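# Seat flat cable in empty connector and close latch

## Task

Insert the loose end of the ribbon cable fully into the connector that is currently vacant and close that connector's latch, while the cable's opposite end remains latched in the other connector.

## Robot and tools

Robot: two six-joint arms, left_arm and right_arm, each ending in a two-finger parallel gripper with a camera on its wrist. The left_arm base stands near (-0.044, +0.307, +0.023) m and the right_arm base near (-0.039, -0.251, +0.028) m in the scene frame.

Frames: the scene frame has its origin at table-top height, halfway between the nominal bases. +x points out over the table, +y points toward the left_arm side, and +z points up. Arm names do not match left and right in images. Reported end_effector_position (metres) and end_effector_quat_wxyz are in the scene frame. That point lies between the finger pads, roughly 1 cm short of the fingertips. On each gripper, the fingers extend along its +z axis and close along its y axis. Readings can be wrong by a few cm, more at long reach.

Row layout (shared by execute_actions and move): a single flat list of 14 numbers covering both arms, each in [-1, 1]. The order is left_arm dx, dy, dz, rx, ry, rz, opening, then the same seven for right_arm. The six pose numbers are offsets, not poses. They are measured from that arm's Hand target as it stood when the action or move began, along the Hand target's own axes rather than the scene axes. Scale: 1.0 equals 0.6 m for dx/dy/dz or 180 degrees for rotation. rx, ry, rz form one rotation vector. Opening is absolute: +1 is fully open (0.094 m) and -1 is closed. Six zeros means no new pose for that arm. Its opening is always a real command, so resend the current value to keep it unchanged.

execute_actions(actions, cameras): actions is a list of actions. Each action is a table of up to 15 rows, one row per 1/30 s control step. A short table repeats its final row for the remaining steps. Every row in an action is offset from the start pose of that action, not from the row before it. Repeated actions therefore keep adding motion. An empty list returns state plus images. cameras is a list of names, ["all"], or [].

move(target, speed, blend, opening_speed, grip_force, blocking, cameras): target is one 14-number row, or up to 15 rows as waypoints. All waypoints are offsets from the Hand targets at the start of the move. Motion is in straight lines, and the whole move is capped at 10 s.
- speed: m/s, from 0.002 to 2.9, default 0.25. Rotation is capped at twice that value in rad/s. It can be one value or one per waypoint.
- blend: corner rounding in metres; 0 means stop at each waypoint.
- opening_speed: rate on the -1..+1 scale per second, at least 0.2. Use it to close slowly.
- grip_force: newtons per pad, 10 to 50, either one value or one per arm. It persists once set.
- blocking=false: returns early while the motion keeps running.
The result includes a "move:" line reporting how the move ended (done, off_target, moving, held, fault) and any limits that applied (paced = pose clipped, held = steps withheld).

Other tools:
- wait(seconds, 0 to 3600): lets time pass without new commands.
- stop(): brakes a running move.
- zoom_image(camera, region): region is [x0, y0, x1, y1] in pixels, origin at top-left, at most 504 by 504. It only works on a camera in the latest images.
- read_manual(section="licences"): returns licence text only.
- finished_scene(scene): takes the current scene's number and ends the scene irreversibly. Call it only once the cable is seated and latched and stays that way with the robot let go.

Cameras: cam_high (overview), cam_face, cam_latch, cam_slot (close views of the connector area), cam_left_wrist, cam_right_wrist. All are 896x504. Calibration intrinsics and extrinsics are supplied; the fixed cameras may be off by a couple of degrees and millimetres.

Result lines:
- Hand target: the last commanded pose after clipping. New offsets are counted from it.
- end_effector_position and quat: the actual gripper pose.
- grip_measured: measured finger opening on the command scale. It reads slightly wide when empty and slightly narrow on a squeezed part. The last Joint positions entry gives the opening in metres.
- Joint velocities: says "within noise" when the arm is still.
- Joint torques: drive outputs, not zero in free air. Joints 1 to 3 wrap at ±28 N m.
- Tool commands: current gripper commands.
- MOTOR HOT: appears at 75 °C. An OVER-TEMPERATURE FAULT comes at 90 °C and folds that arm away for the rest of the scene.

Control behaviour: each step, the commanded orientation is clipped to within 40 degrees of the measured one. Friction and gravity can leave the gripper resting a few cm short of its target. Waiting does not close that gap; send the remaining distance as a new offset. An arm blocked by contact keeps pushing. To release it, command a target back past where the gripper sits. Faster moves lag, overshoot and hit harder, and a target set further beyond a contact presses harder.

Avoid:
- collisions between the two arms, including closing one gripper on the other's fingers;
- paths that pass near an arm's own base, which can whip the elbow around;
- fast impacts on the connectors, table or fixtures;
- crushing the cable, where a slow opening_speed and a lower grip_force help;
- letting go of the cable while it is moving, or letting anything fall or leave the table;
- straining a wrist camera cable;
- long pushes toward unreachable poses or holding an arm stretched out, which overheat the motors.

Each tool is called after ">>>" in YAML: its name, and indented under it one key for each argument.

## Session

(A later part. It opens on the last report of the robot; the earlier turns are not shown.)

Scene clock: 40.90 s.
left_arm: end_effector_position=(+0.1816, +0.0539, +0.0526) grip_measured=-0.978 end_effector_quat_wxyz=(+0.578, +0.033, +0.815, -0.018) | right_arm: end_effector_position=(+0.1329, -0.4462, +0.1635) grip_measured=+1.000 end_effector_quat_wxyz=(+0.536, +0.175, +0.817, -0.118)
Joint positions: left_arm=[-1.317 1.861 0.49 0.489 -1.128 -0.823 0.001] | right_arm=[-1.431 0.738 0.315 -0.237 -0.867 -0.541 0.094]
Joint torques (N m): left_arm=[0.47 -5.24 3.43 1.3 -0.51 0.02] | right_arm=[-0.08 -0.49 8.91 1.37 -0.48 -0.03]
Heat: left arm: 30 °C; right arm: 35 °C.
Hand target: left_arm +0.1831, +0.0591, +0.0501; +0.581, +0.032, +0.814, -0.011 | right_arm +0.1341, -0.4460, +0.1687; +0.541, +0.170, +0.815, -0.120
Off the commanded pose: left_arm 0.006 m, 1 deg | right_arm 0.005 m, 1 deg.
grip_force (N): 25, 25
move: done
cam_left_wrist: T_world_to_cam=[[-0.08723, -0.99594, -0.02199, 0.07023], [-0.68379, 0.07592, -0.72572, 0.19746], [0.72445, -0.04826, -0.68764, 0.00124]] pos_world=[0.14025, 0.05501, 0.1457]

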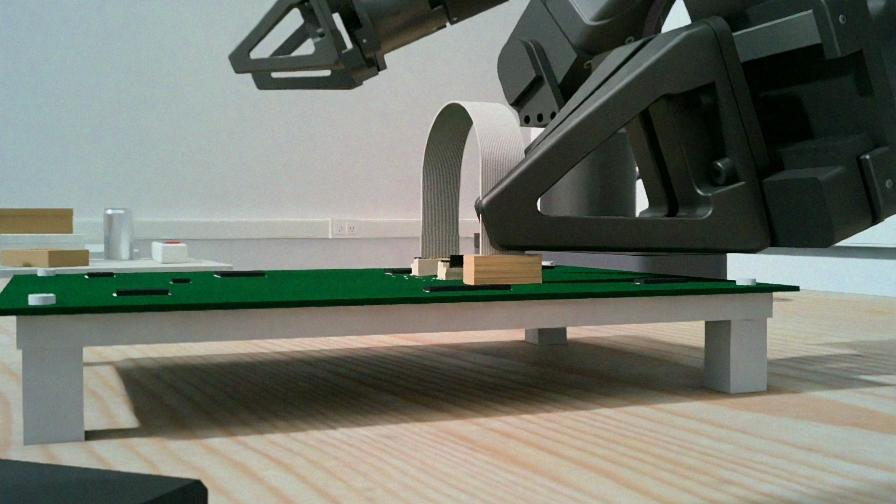

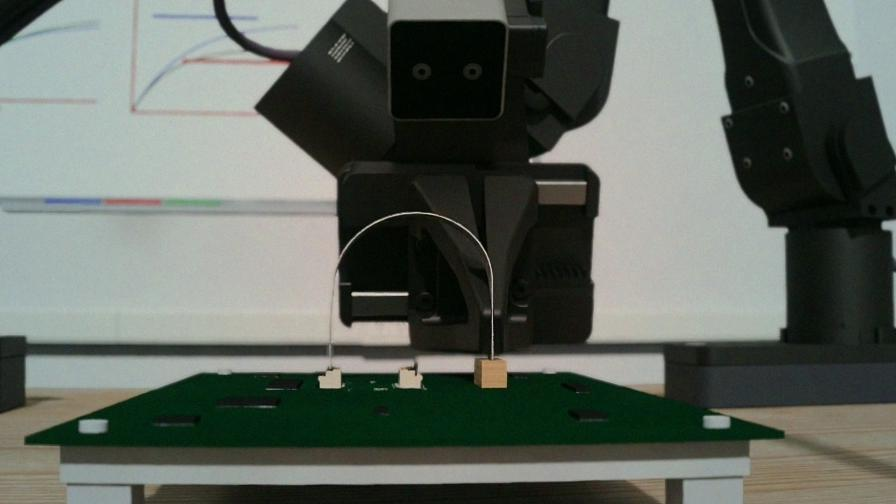

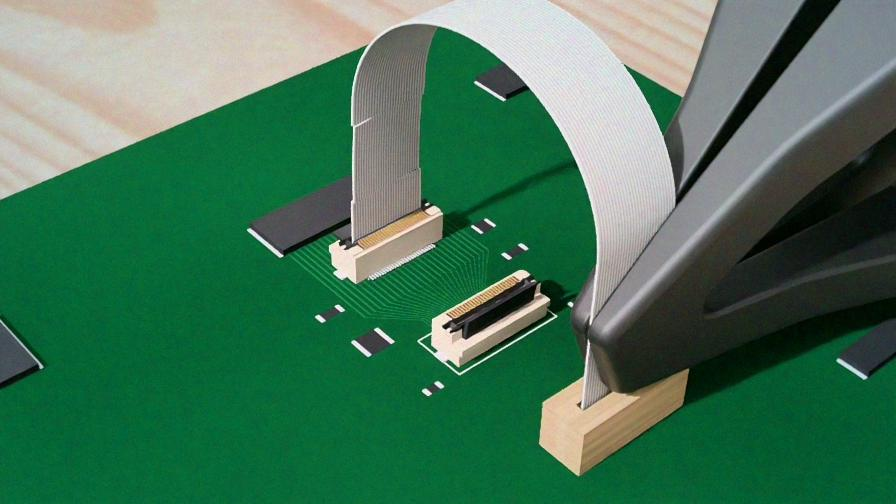

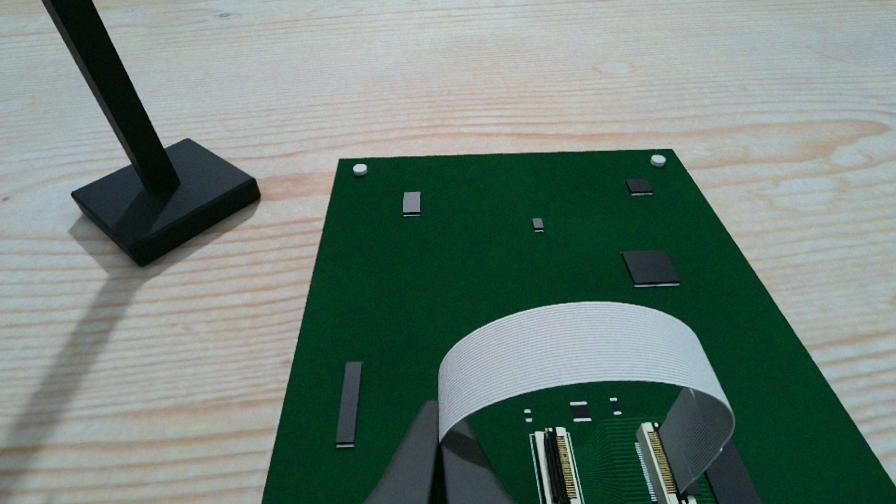

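>>> move:
  target: [-0.0189,0.0004,-0.0065,0,0,0,-1,0,0,0,0,0,0,1]
  cameras: ["cam_face","cam_latch","cam_slot"]
  speed: 0.04

>>> zoom_image:
  camera: "cam_latch"
  region: [320, 200, 600, 400]

>>> zoom_image:
  camera: "cam_slot"
  region: [400, 180, 740, 490]

Scene clock: 42.70 s.
left_arm: end_effector_position=(+0.1812, +0.0545, +0.0548) grip_measured=-0.979 end_effector_quat_wxyz=(+0.576, +0.037, +0.816, -0.016) | right_arm: end_effector_position=(+0.1329, -0.4462, +0.1635) grip_measured=+1.000 end_effector_quat_wxyz=(+0.536, +0.175, +0.817, -0.118)
Joint positions: left_arm=[-1.317 1.843 0.49 0.465 -1.123 -0.82 0.001] | right_arm=[-1.431 0.738 0.315 -0.237 -0.867 -0.541 0.094]
Joint torques (N m): left_arm=[0.47 -8.39 4.14 0.9 -0.53 0.04] | right_arm=[-0.13 -0.49 8.91 1.38 -0.46 -0.01]
Heat: left arm: 30 °C; right arm: 35 °C.
Hand target: left_arm +0.1831, +0.0591, +0.0621; +0.581, +0.032, +0.814, -0.011 | right_arm +0.1341, -0.4460, +0.1687; +0.541, +0.170, +0.815, -0.120
Off the commanded pose: left_arm 0.009 m, 1 deg | right_arm 0.005 m, 1 deg.
grip_force (N): 25, 25
move: done

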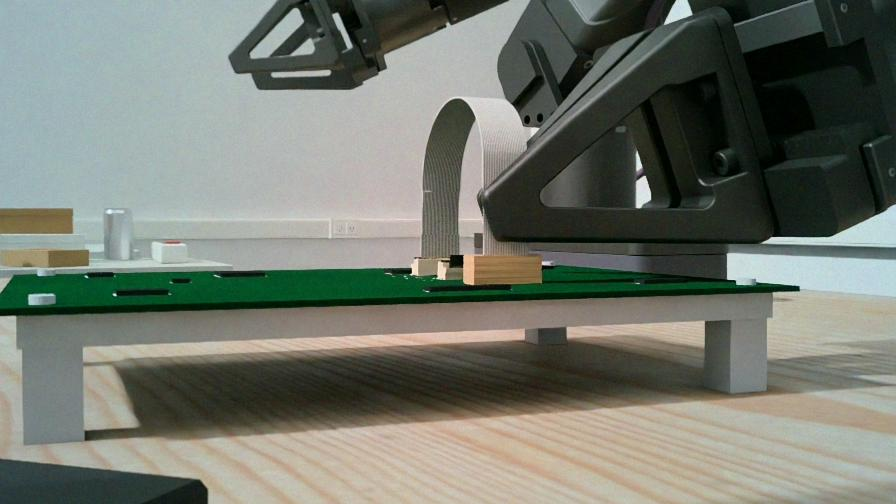

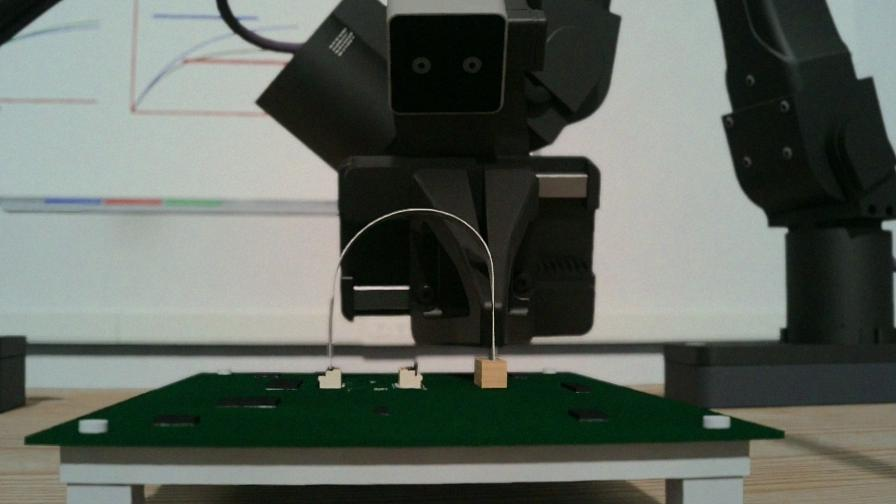

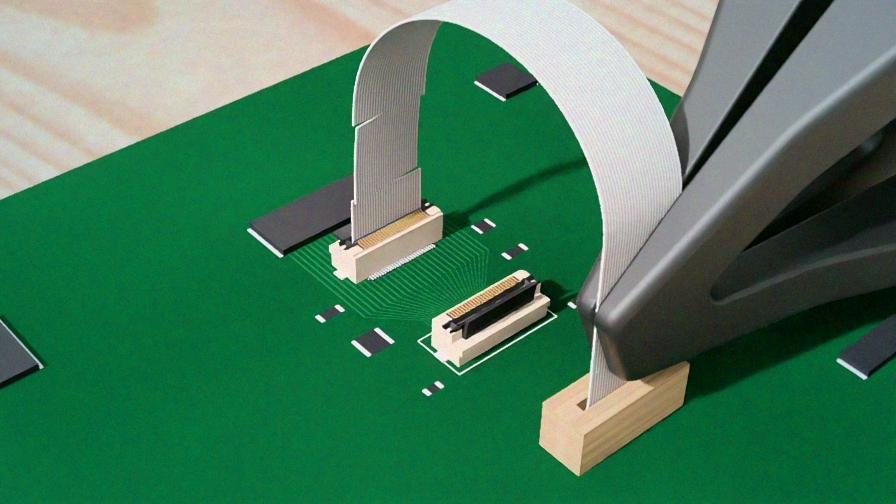

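Scaled by 1.800 from the camera's image (finer frame: 1280x720).

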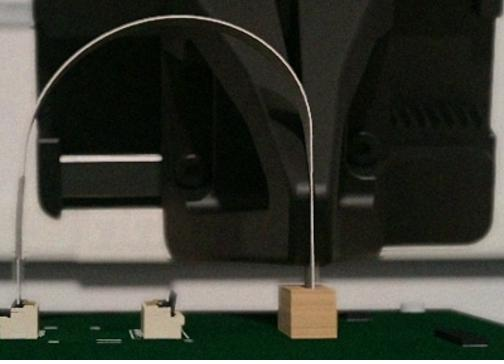

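Scaled by 1.482 from the camera's image (finer frame: 1280x720).

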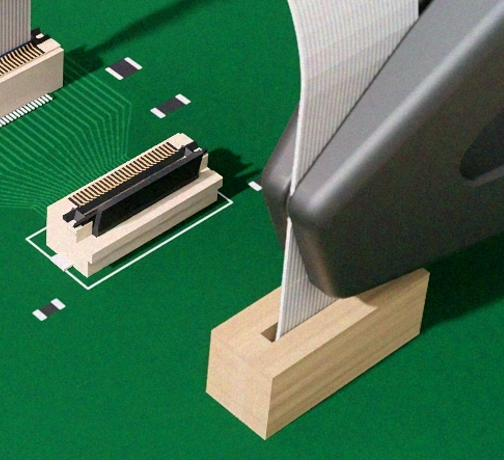

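>>> move:
  target: [-0.0158,0.0004,-0.0054,0,0,0,-1,0,0,0,0,0,0,1]
  cameras: ["cam_face","cam_latch","cam_slot"]
  speed: 0.03
  grip_force: 50

>>> zoom_image:
  camera: "cam_latch"
  region: [320, 200, 600, 400]

>>> zoom_image:
  camera: "cam_slot"
  region: [400, 180, 740, 490]

Scene clock: 44.60 s.
left_arm: end_effector_position=(+0.1806, +0.0588, +0.0615) grip_measured=-0.985 end_effector_quat_wxyz=(+0.573, +0.044, +0.818, -0.006) | right_arm: end_effector_position=(+0.1329, -0.4462, +0.1635) grip_measured=+1.000 end_effector_quat_wxyz=(+0.536, +0.175, +0.817, -0.118)
Joint positions: left_arm=[-1.315 1.793 0.49 0.393 -1.121 -0.816 0.001] | right_arm=[-1.431 0.738 0.315 -0.237 -0.867 -0.541 0.094]
Joint torques (N m): left_arm=[0.32 -8.2 5.14 0.99 -0.58 -0.01] | right_arm=[-0.1 -0.47 8.91 1.38 -0.47 0.01]
Heat: left arm: 30 °C; right arm: 35 °C.
Hand target: left_arm +0.1831, +0.0592, +0.0721; +0.581, +0.032, +0.814, -0.011 | right_arm +0.1341, -0.4460, +0.1687; +0.541, +0.170, +0.815, -0.120
Off the commanded pose: left_arm 0.011 m, 2 deg | right_arm 0.005 m, 1 deg.
move: off_target (left_arm)

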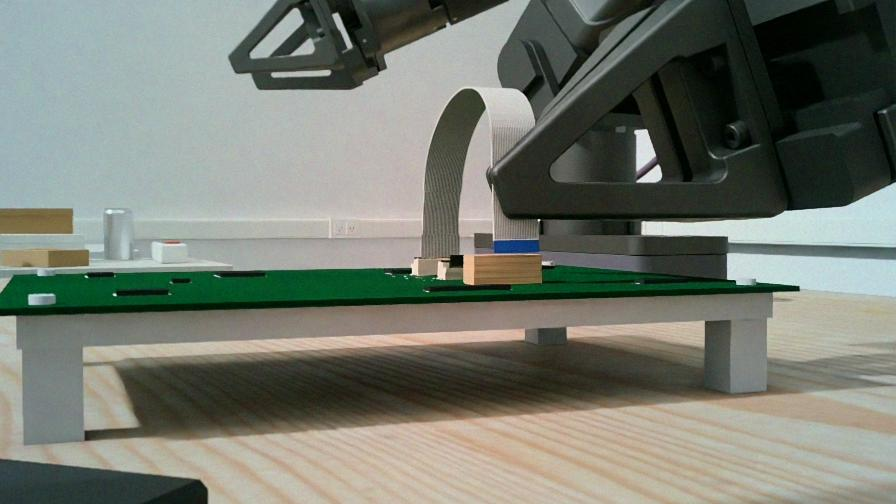

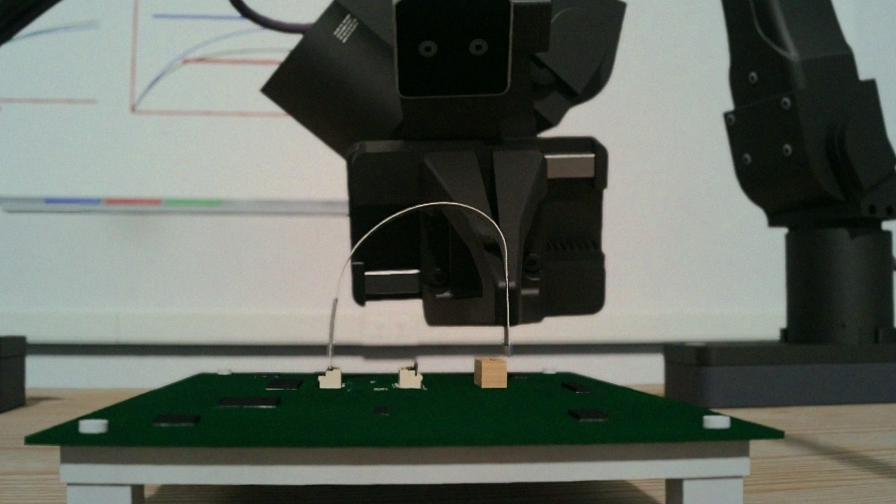

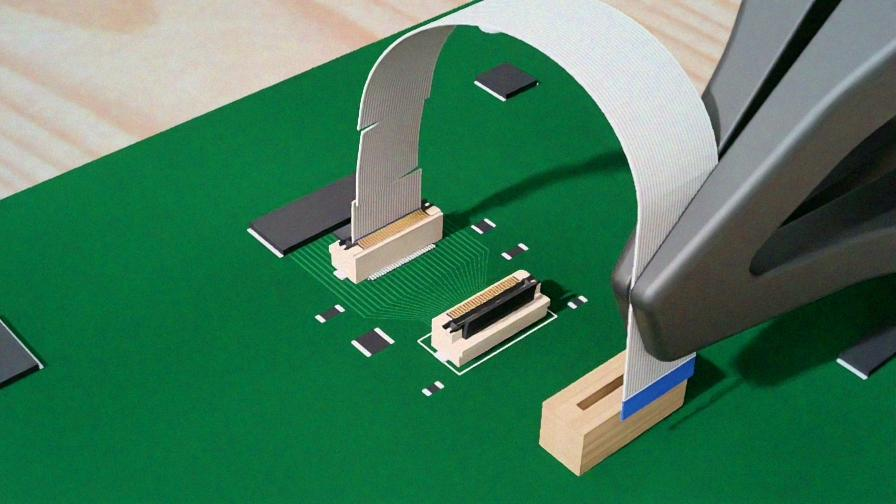

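Scaled by 1.800 from the camera's image (finer frame: 1280x720).

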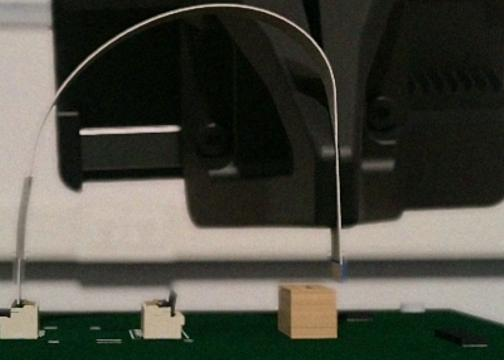

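Scaled by 1.482 from the camera's image (finer frame: 1280x720).

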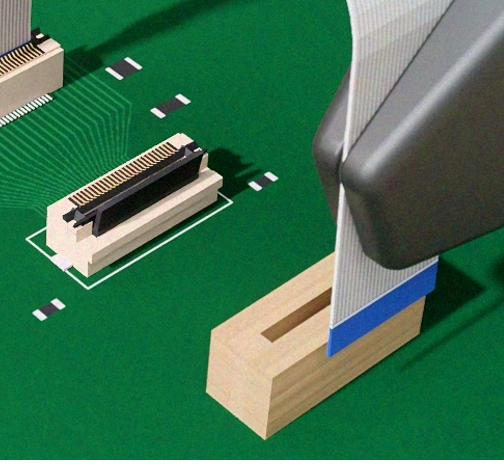

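>>> move:
  target: [-0.0033,-0.0502,-0.002,0,0,-0.0111,-1,0,0,0,0,0,0,1]
  cameras: ["cam_face","cam_latch","cam_slot"]
  speed: 0.06

>>> zoom_image:
  camera: "cam_latch"
  region: [320, 200, 600, 400]

>>> zoom_image:
  camera: "cam_slot"
  region: [400, 180, 620, 390]

Scene clock: 49.83 s.
left_arm: end_effector_position=(+0.1796, +0.0343, +0.0689) grip_measured=-0.985 end_effector_quat_wxyz=(+0.572, +0.026, +0.819, -0.020) | right_arm: end_effector_position=(+0.1329, -0.4462, +0.1635) grip_measured=+1.000 end_effector_quat_wxyz=(+0.536, +0.175, +0.817, -0.118)
Joint positions: left_arm=[-1.338 1.823 0.603 0.274 -1.133 -0.902 0.001] | right_arm=[-1.431 0.738 0.315 -0.237 -0.867 -0.541 0.094]
Joint torques (N m): left_arm=[-0.46 -5.5 7.71 0.95 -0.66 -0.08] | right_arm=[-0.12 -0.46 8.87 1.37 -0.48 0.01]
Heat: left arm: 30 °C; right arm: 35 °C.
Hand target: left_arm +0.1807, +0.0290, +0.0738; +0.580, +0.018, +0.814, -0.021 | right_arm +0.1341, -0.4460, +0.1687; +0.541, +0.170, +0.815, -0.120
Off the commanded pose: left_arm 0.007 m, 1 deg | right_arm 0.005 m, 1 deg.
move: done

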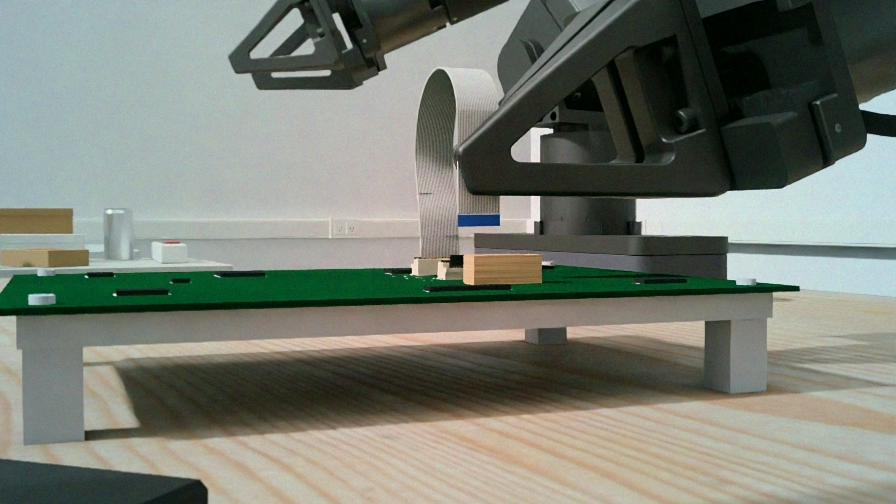

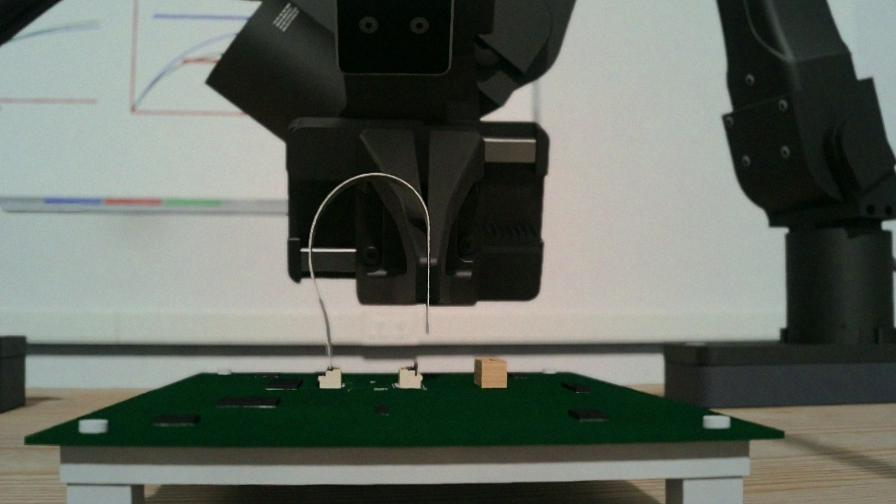

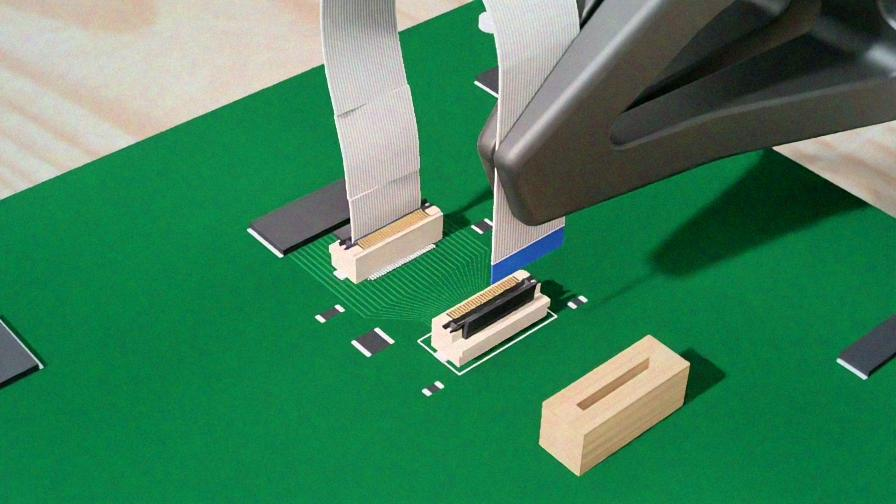

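Scaled by 1.800 from the camera's image (finer frame: 1280x720).

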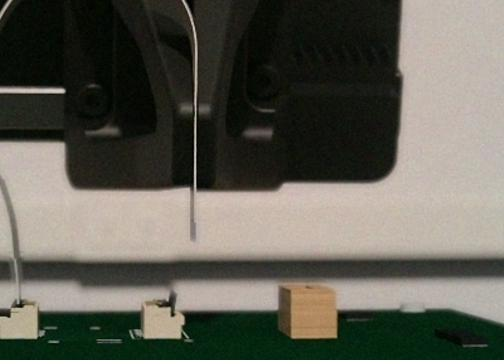

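Scaled by 2.291 from the camera's image (finer frame: 1280x720).

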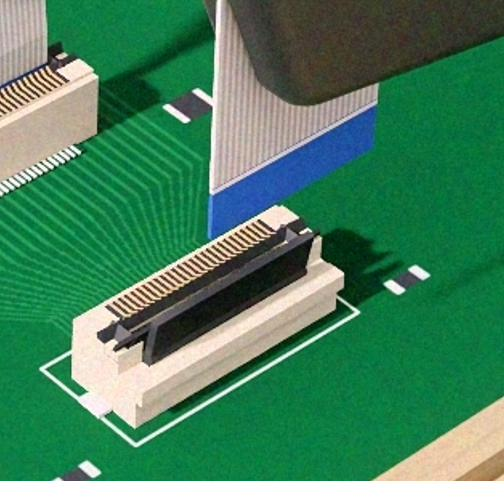

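>>> zoom_image:
  camera: "cam_latch"
  region: [310, 310, 450, 400]

>>> zoom_image:
  camera: "cam_slot"
  region: [420, 230, 580, 380]

Scaled by 3.600 from the camera's image (finer frame: 1280x720).

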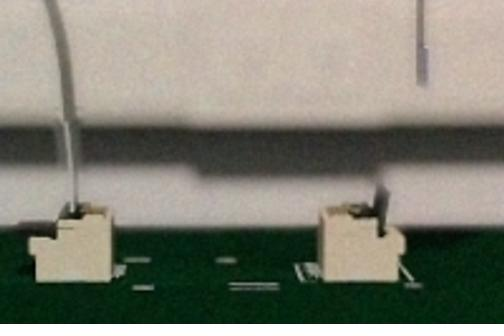

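Scaled by 3.150 from the camera's image (finer frame: 1280x720).

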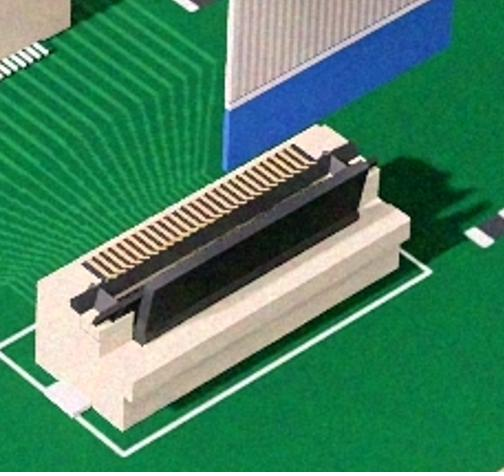

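>>> move:
  target: [0.0138,-0.0082,0.0067,0,0,0,-1,0,0,0,0,0,0,1]
  cameras: ["cam_latch","cam_slot"]
  speed: 0.05

>>> zoom_image:
  camera: "cam_latch"
  region: [310, 310, 450, 400]

>>> zoom_image:
  camera: "cam_slot"
  region: [420, 230, 580, 380]

Scene clock: 54.97 s.
left_arm: end_effector_position=(+0.1801, +0.0324, +0.0580) grip_measured=-0.985 end_effector_quat_wxyz=(+0.570, +0.032, +0.821, -0.009) | right_arm: end_effector_position=(+0.1329, -0.4462, +0.1635) grip_measured=+1.000 end_effector_quat_wxyz=(+0.536, +0.175, +0.817, -0.118)
Joint positions: left_arm=[-1.338 1.875 0.62 0.278 -1.134 -0.909 0.001] | right_arm=[-1.431 0.738 0.315 -0.237 -0.867 -0.541 0.094]
Joint torques (N m): left_arm=[-0.47 -5.83 7.41 1.18 -0.66 -0.12] | right_arm=[-0.1 -0.47 8.88 1.38 -0.48 0]
Heat: left arm: 30 °C; right arm: 35 °C.
Hand target: left_arm +0.1815, +0.0240, +0.0647; +0.580, +0.018, +0.814, -0.021 | right_arm +0.1341, -0.4460, +0.1687; +0.541, +0.170, +0.815, -0.120
Off the commanded pose: left_arm 0.011 m, 3 deg | right_arm 0.005 m, 1 deg.
move: off_target (left_arm)

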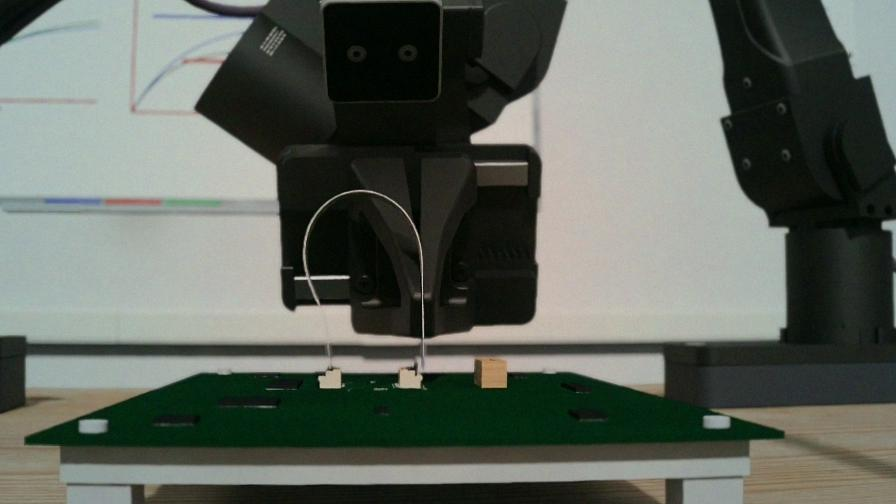

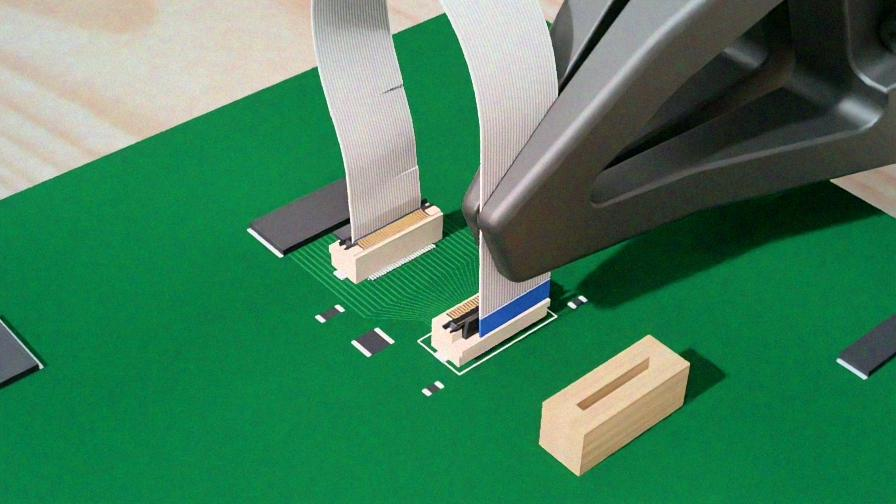

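Scaled by 3.600 from the camera's image (finer frame: 1280x720).

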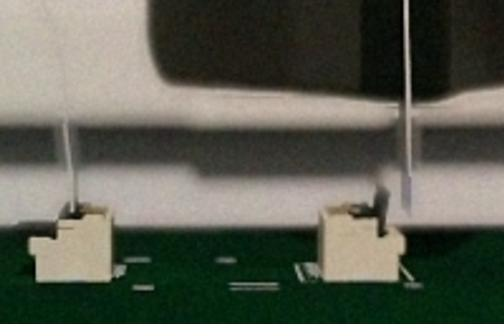

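Scaled by 3.150 from the camera's image (finer frame: 1280x720).

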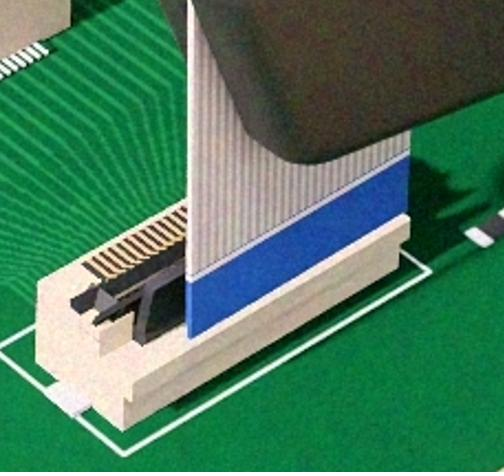

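>>> move:
  target: [-0.0095,0,-0.0033,0,0,0,-1,0,0,0,0,0,0,1]
  cameras: ["cam_latch","cam_slot"]
  speed: 0.05

>>> zoom_image:
  camera: "cam_latch"
  region: [310, 310, 450, 400]

>>> zoom_image:
  camera: "cam_slot"
  region: [420, 230, 580, 380]

Scene clock: 56.40 s.
left_arm: end_effector_position=(+0.1801, +0.0325, +0.0579) grip_measured=-0.985 end_effector_quat_wxyz=(+0.570, +0.032, +0.821, -0.009) | right_arm: end_effector_position=(+0.1329, -0.4462, +0.1635) grip_measured=+1.000 end_effector_quat_wxyz=(+0.536, +0.175, +0.817, -0.118)
Joint positions: left_arm=[-1.338 1.875 0.62 0.276 -1.134 -0.909 0.001] | right_arm=[-1.431 0.738 0.315 -0.237 -0.867 -0.541 0.094]
Joint torques (N m): left_arm=[-0.46 -7.66 7.76 0.93 -0.67 -0.09] | right_arm=[-0.08 -0.49 8.87 1.37 -0.48 -0.01]
Heat: left arm: 30 °C; right arm: 35 °C.
Hand target: left_arm +0.1815, +0.0241, +0.0707; +0.580, +0.018, +0.814, -0.021 | right_arm +0.1341, -0.4460, +0.1687; +0.541, +0.170, +0.815, -0.120
Off the commanded pose: left_arm 0.015 m, 3 deg | right_arm 0.005 m, 1 deg.
move: off_target (left_arm)

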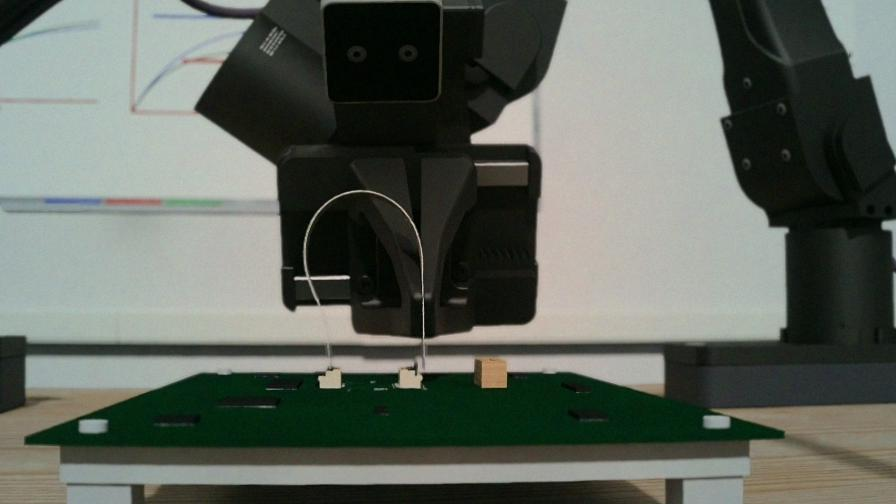

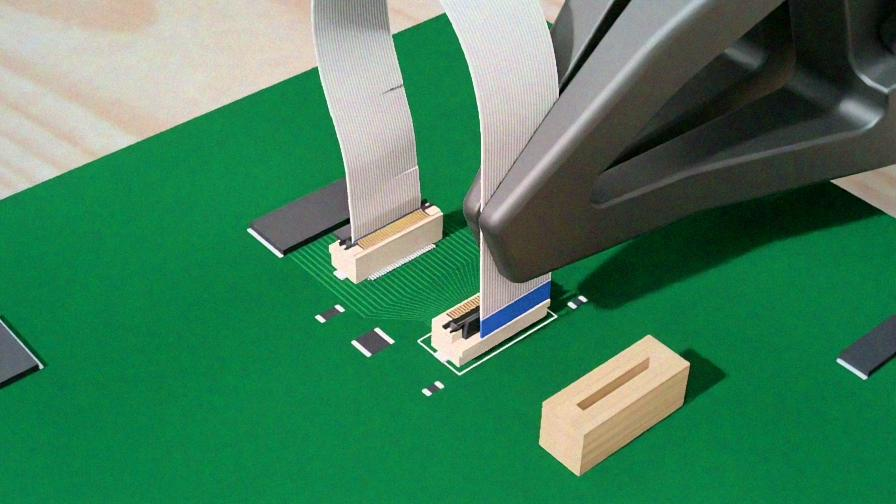

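Scaled by 3.600 from the camera's image (finer frame: 1280x720).

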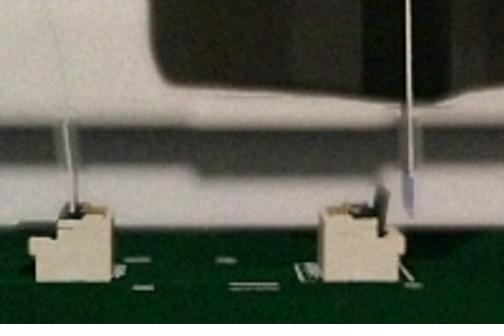

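Scaled by 3.150 from the camera's image (finer frame: 1280x720).

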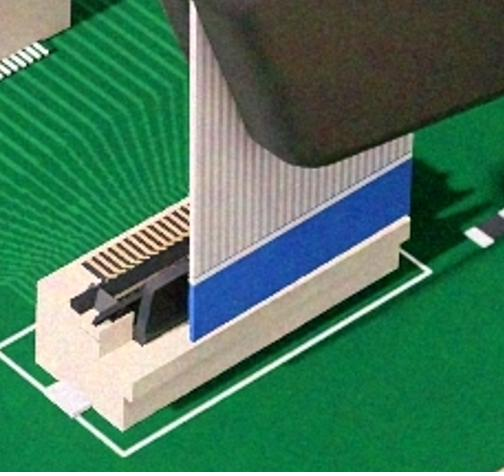

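>>> move:
  target: [-0.022,-0.0053,-0.0077,0,0,0,-1,0,0,0,0,0,0,1]
  cameras: ["cam_latch"]
  speed: 0.06

>>> zoom_image:
  camera: "cam_latch"
  region: [310, 310, 450, 400]

Scene clock: 58.10 s.
left_arm: end_effector_position=(+0.1798, +0.0294, +0.0665) grip_measured=-0.985 end_effector_quat_wxyz=(+0.568, +0.037, +0.822, -0.003) | right_arm: end_effector_position=(+0.1329, -0.4462, +0.1635) grip_measured=+1.000 end_effector_quat_wxyz=(+0.536, +0.175, +0.817, -0.118)
Joint positions: left_arm=[-1.341 1.847 0.65 0.199 -1.134 -0.912 0.001] | right_arm=[-1.431 0.738 0.315 -0.237 -0.867 -0.541 0.094]
Joint torques (N m): left_arm=[-0.44 -9.11 7.77 0.88 -0.68 -0.12] | right_arm=[-0.09 -0.49 8.88 1.38 -0.48 -0.01]
Heat: left arm: 30 °C; right arm: 35 °C.
Hand target: left_arm +0.1813, +0.0211, +0.0847; +0.580, +0.018, +0.814, -0.021 | right_arm +0.1341, -0.4460, +0.1687; +0.541, +0.170, +0.815, -0.120
Off the commanded pose: left_arm 0.020 m, 4 deg | right_arm 0.005 m, 1 deg.
move: off_target (left_arm)

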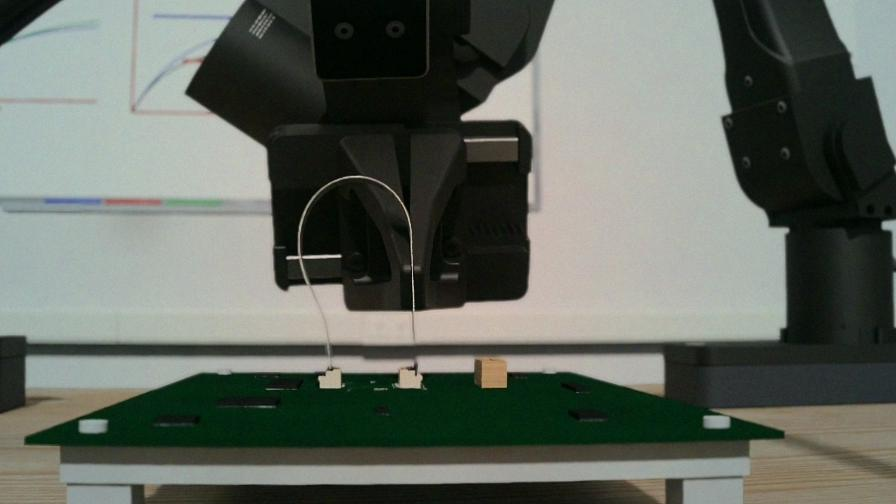

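Scaled by 3.600 from the camera's image (finer frame: 1280x720).

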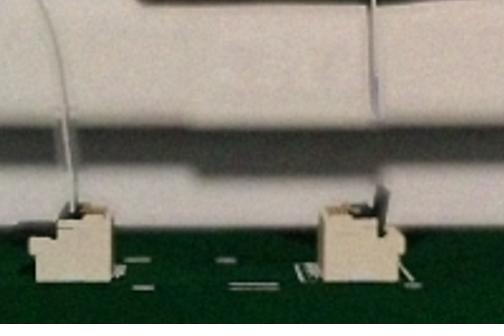

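>>> move:
  target: [0,-0.005,0,0,0,-0.012,-1,0,0,0,0,0,0,1]
  cameras: ["cam_latch","cam_slot"]
  speed: 0.06

>>> zoom_image:
  camera: "cam_latch"
  region: [310, 310, 450, 400]

>>> zoom_image:
  camera: "cam_slot"
  region: [420, 230, 580, 380]

Scene clock: 60.10 s.
left_arm: end_effector_position=(+0.1797, +0.0259, +0.0687) grip_measured=-0.985 end_effector_quat_wxyz=(+0.568, +0.020, +0.823, -0.017) | right_arm: end_effector_position=(+0.1329, -0.4462, +0.1635) grip_measured=+1.000 end_effector_quat_wxyz=(+0.536, +0.175, +0.817, -0.118)
Joint positions: left_arm=[-1.344 1.847 0.662 0.189 -1.135 -0.955 0.001] | right_arm=[-1.431 0.738 0.315 -0.237 -0.867 -0.541 0.094]
Joint torques (N m): left_arm=[-0.42 -8.51 7.88 0.95 -0.69 -0.11] | right_arm=[-0.05 -0.49 8.87 1.37 -0.47 0]
Heat: left arm: 30 °C; right arm: 35 °C.
Hand target: left_arm +0.1812, +0.0181, +0.0848; +0.580, +0.002, +0.814, -0.032 | right_arm +0.1341, -0.4460, +0.1687; +0.541, +0.170, +0.815, -0.120
Off the commanded pose: left_arm 0.018 m, 3 deg | right_arm 0.005 m, 1 deg.
move: off_target (left_arm)

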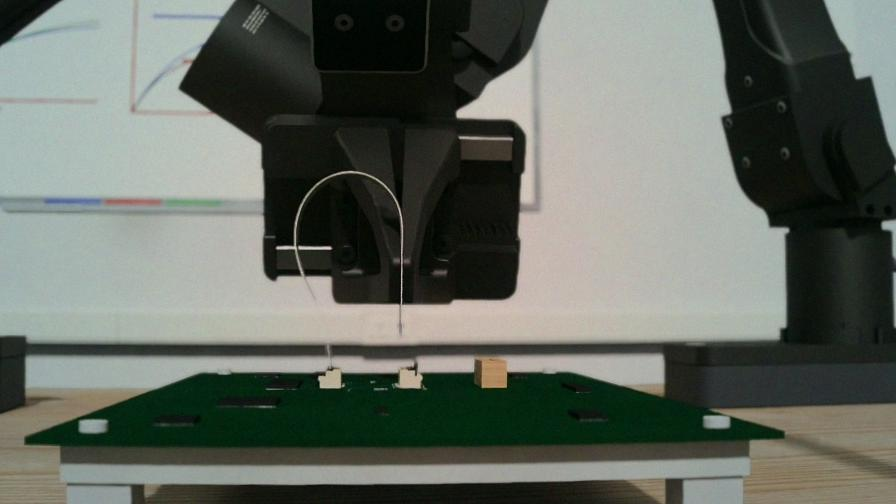

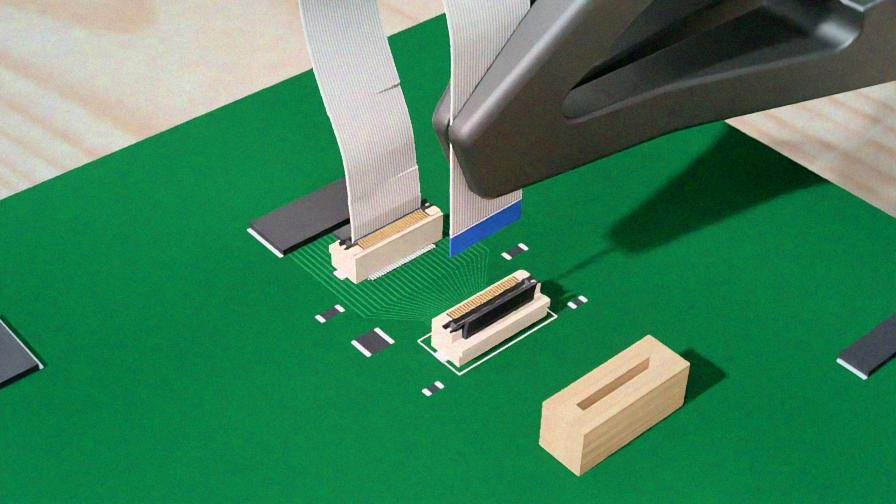

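Scaled by 3.600 from the camera's image (finer frame: 1280x720).

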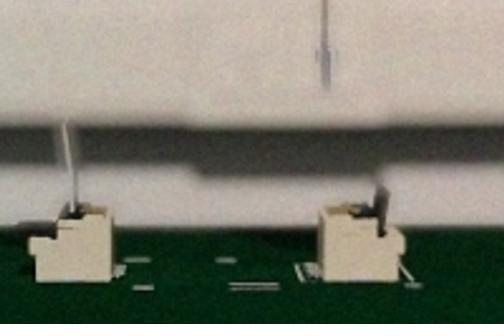

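Scaled by 3.150 from the camera's image (finer frame: 1280x720).

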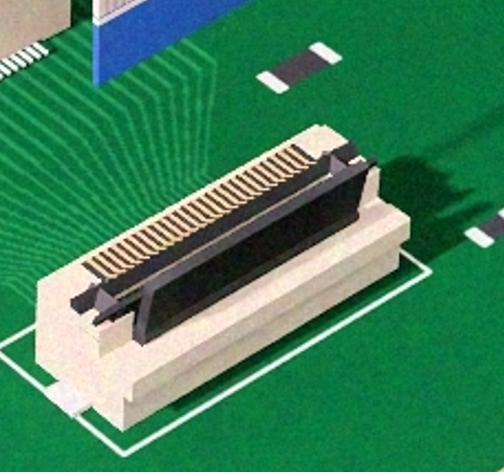

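>>> move:
  target: [0.012,0.0107,0.0038,0,0,0,-1,0,0,0,0,0,0,1]
  speed: 0.06

Scene clock: 62.50 s.
left_arm: end_effector_position=(+0.1803, +0.0229, +0.0707) grip_measured=-0.985 end_effector_quat_wxyz=(+0.570, +0.013, +0.821, -0.027) | right_arm: end_effector_position=(+0.1329, -0.4462, +0.1635) grip_measured=+1.000 end_effector_quat_wxyz=(+0.536, +0.175, +0.817, -0.118)
Joint positions: left_arm=[-1.344 1.847 0.662 0.214 -1.135 -0.955 0.001] | right_arm=[-1.431 0.738 0.315 -0.237 -0.867 -0.541 0.094]
Joint torques (N m): left_arm=[-0.12 -7.42 4.74 1.2 -0.67 -0.05] | right_arm=[-0.09 -0.47 8.91 1.37 -0.48 -0.01]
Heat: left arm: 30 °C; right arm: 35 °C.
Hand target: left_arm +0.1812, +0.0242, +0.0769; +0.580, +0.002, +0.814, -0.032 | right_arm +0.1341, -0.4460, +0.1687; +0.541, +0.170, +0.815, -0.120
Off the commanded pose: left_arm 0.006 m, 2 deg | right_arm 0.005 m, 1 deg.
move: done

>>> move:
  target: [0.0060,0.0105,0.002,0,0,0.004,-1,0,0,0,0,0,0,1]
  speed: 0.06

Scene clock: 63.77 s.
left_arm: end_effector_position=(+0.1797, +0.0262, +0.0683) grip_measured=-0.985 end_effector_quat_wxyz=(+0.572, +0.014, +0.820, -0.029) | right_arm: end_effector_position=(+0.1329, -0.4462, +0.1635) grip_measured=+1.000 end_effector_quat_wxyz=(+0.536, +0.175, +0.817, -0.118)
Joint positions: left_arm=[-1.344 1.847 0.637 0.254 -1.135 -0.942 0.001] | right_arm=[-1.431 0.738 0.315 -0.237 -0.867 -0.541 0.094]
Joint torques (N m): left_arm=[0.27 -7.3 4.14 1.23 -0.63 0.01] | right_arm=[-0.1 -0.49 8.92 1.37 -0.47 -0.01]
Heat: left arm: 30 °C; right arm: 35 °C.
Hand target: left_arm +0.1814, +0.0303, +0.0728; +0.580, +0.007, +0.814, -0.028 | right_arm +0.1341, -0.4460, +0.1687; +0.541, +0.170, +0.815, -0.120
Off the commanded pose: left_arm 0.006 m, 1 deg | right_arm 0.005 m, 1 deg.
move: done

>>> move:
  target: [0.002,0.003,0.001,0,0,0.0125,-1,0,0,0,0,0,0,1]
  speed: 0.06
  cameras: ["cam_latch","cam_slot"]

>>> zoom_image:
  camera: "cam_latch"
  region: [310, 310, 450, 400]

>>> zoom_image:
  camera: "cam_slot"
  region: [420, 230, 580, 380]

Scene clock: 66.17 s.
left_arm: end_effector_position=(+0.1795, +0.0273, +0.0676) grip_measured=-0.985 end_effector_quat_wxyz=(+0.573, +0.030, +0.819, -0.019) | right_arm: end_effector_position=(+0.1329, -0.4462, +0.1635) grip_measured=+1.000 end_effector_quat_wxyz=(+0.536, +0.175, +0.817, -0.118)
Joint positions: left_arm=[-1.344 1.847 0.629 0.269 -1.135 -0.899 0.001] | right_arm=[-1.431 0.738 0.315 -0.237 -0.867 -0.541 0.094]
Joint torques (N m): left_arm=[0.42 -7.25 4.03 1.21 -0.61 0.03] | right_arm=[-0.08 -0.5 8.94 1.37 -0.5 -0.01]
Heat: left arm: 30 °C; right arm: 35 °C.
Hand target: left_arm +0.1817, +0.0319, +0.0715; +0.580, +0.023, +0.814, -0.017 | right_arm +0.1341, -0.4460, +0.1687; +0.541, +0.170, +0.815, -0.120
Off the commanded pose: left_arm 0.006 m, 1 deg | right_arm 0.005 m, 1 deg.
move: done

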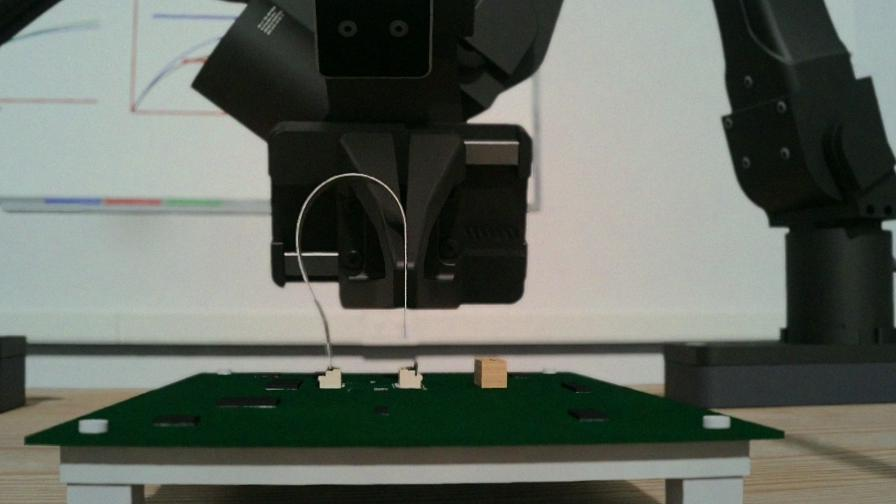

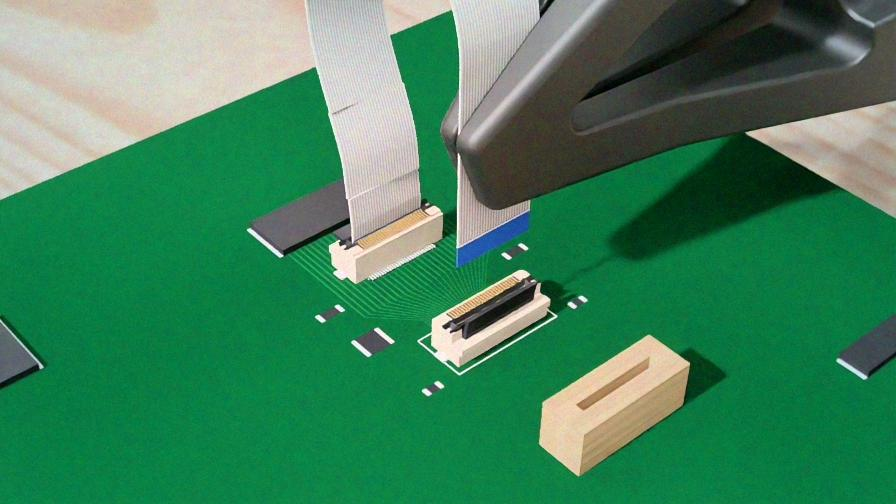

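Scaled by 3.600 from the camera's image (finer frame: 1280x720).

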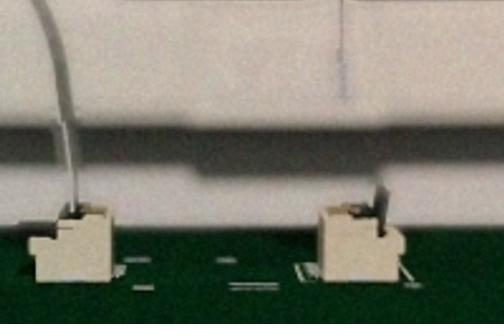

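Scaled by 3.150 from the camera's image (finer frame: 1280x720).

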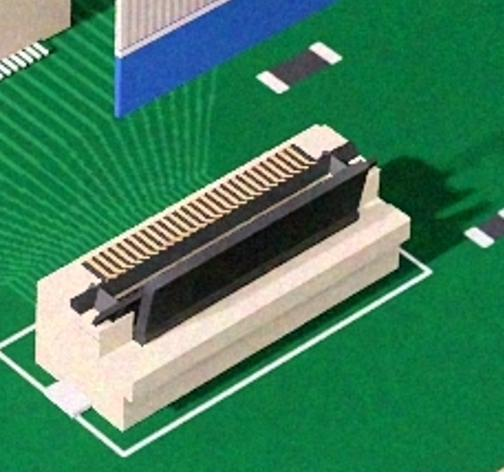

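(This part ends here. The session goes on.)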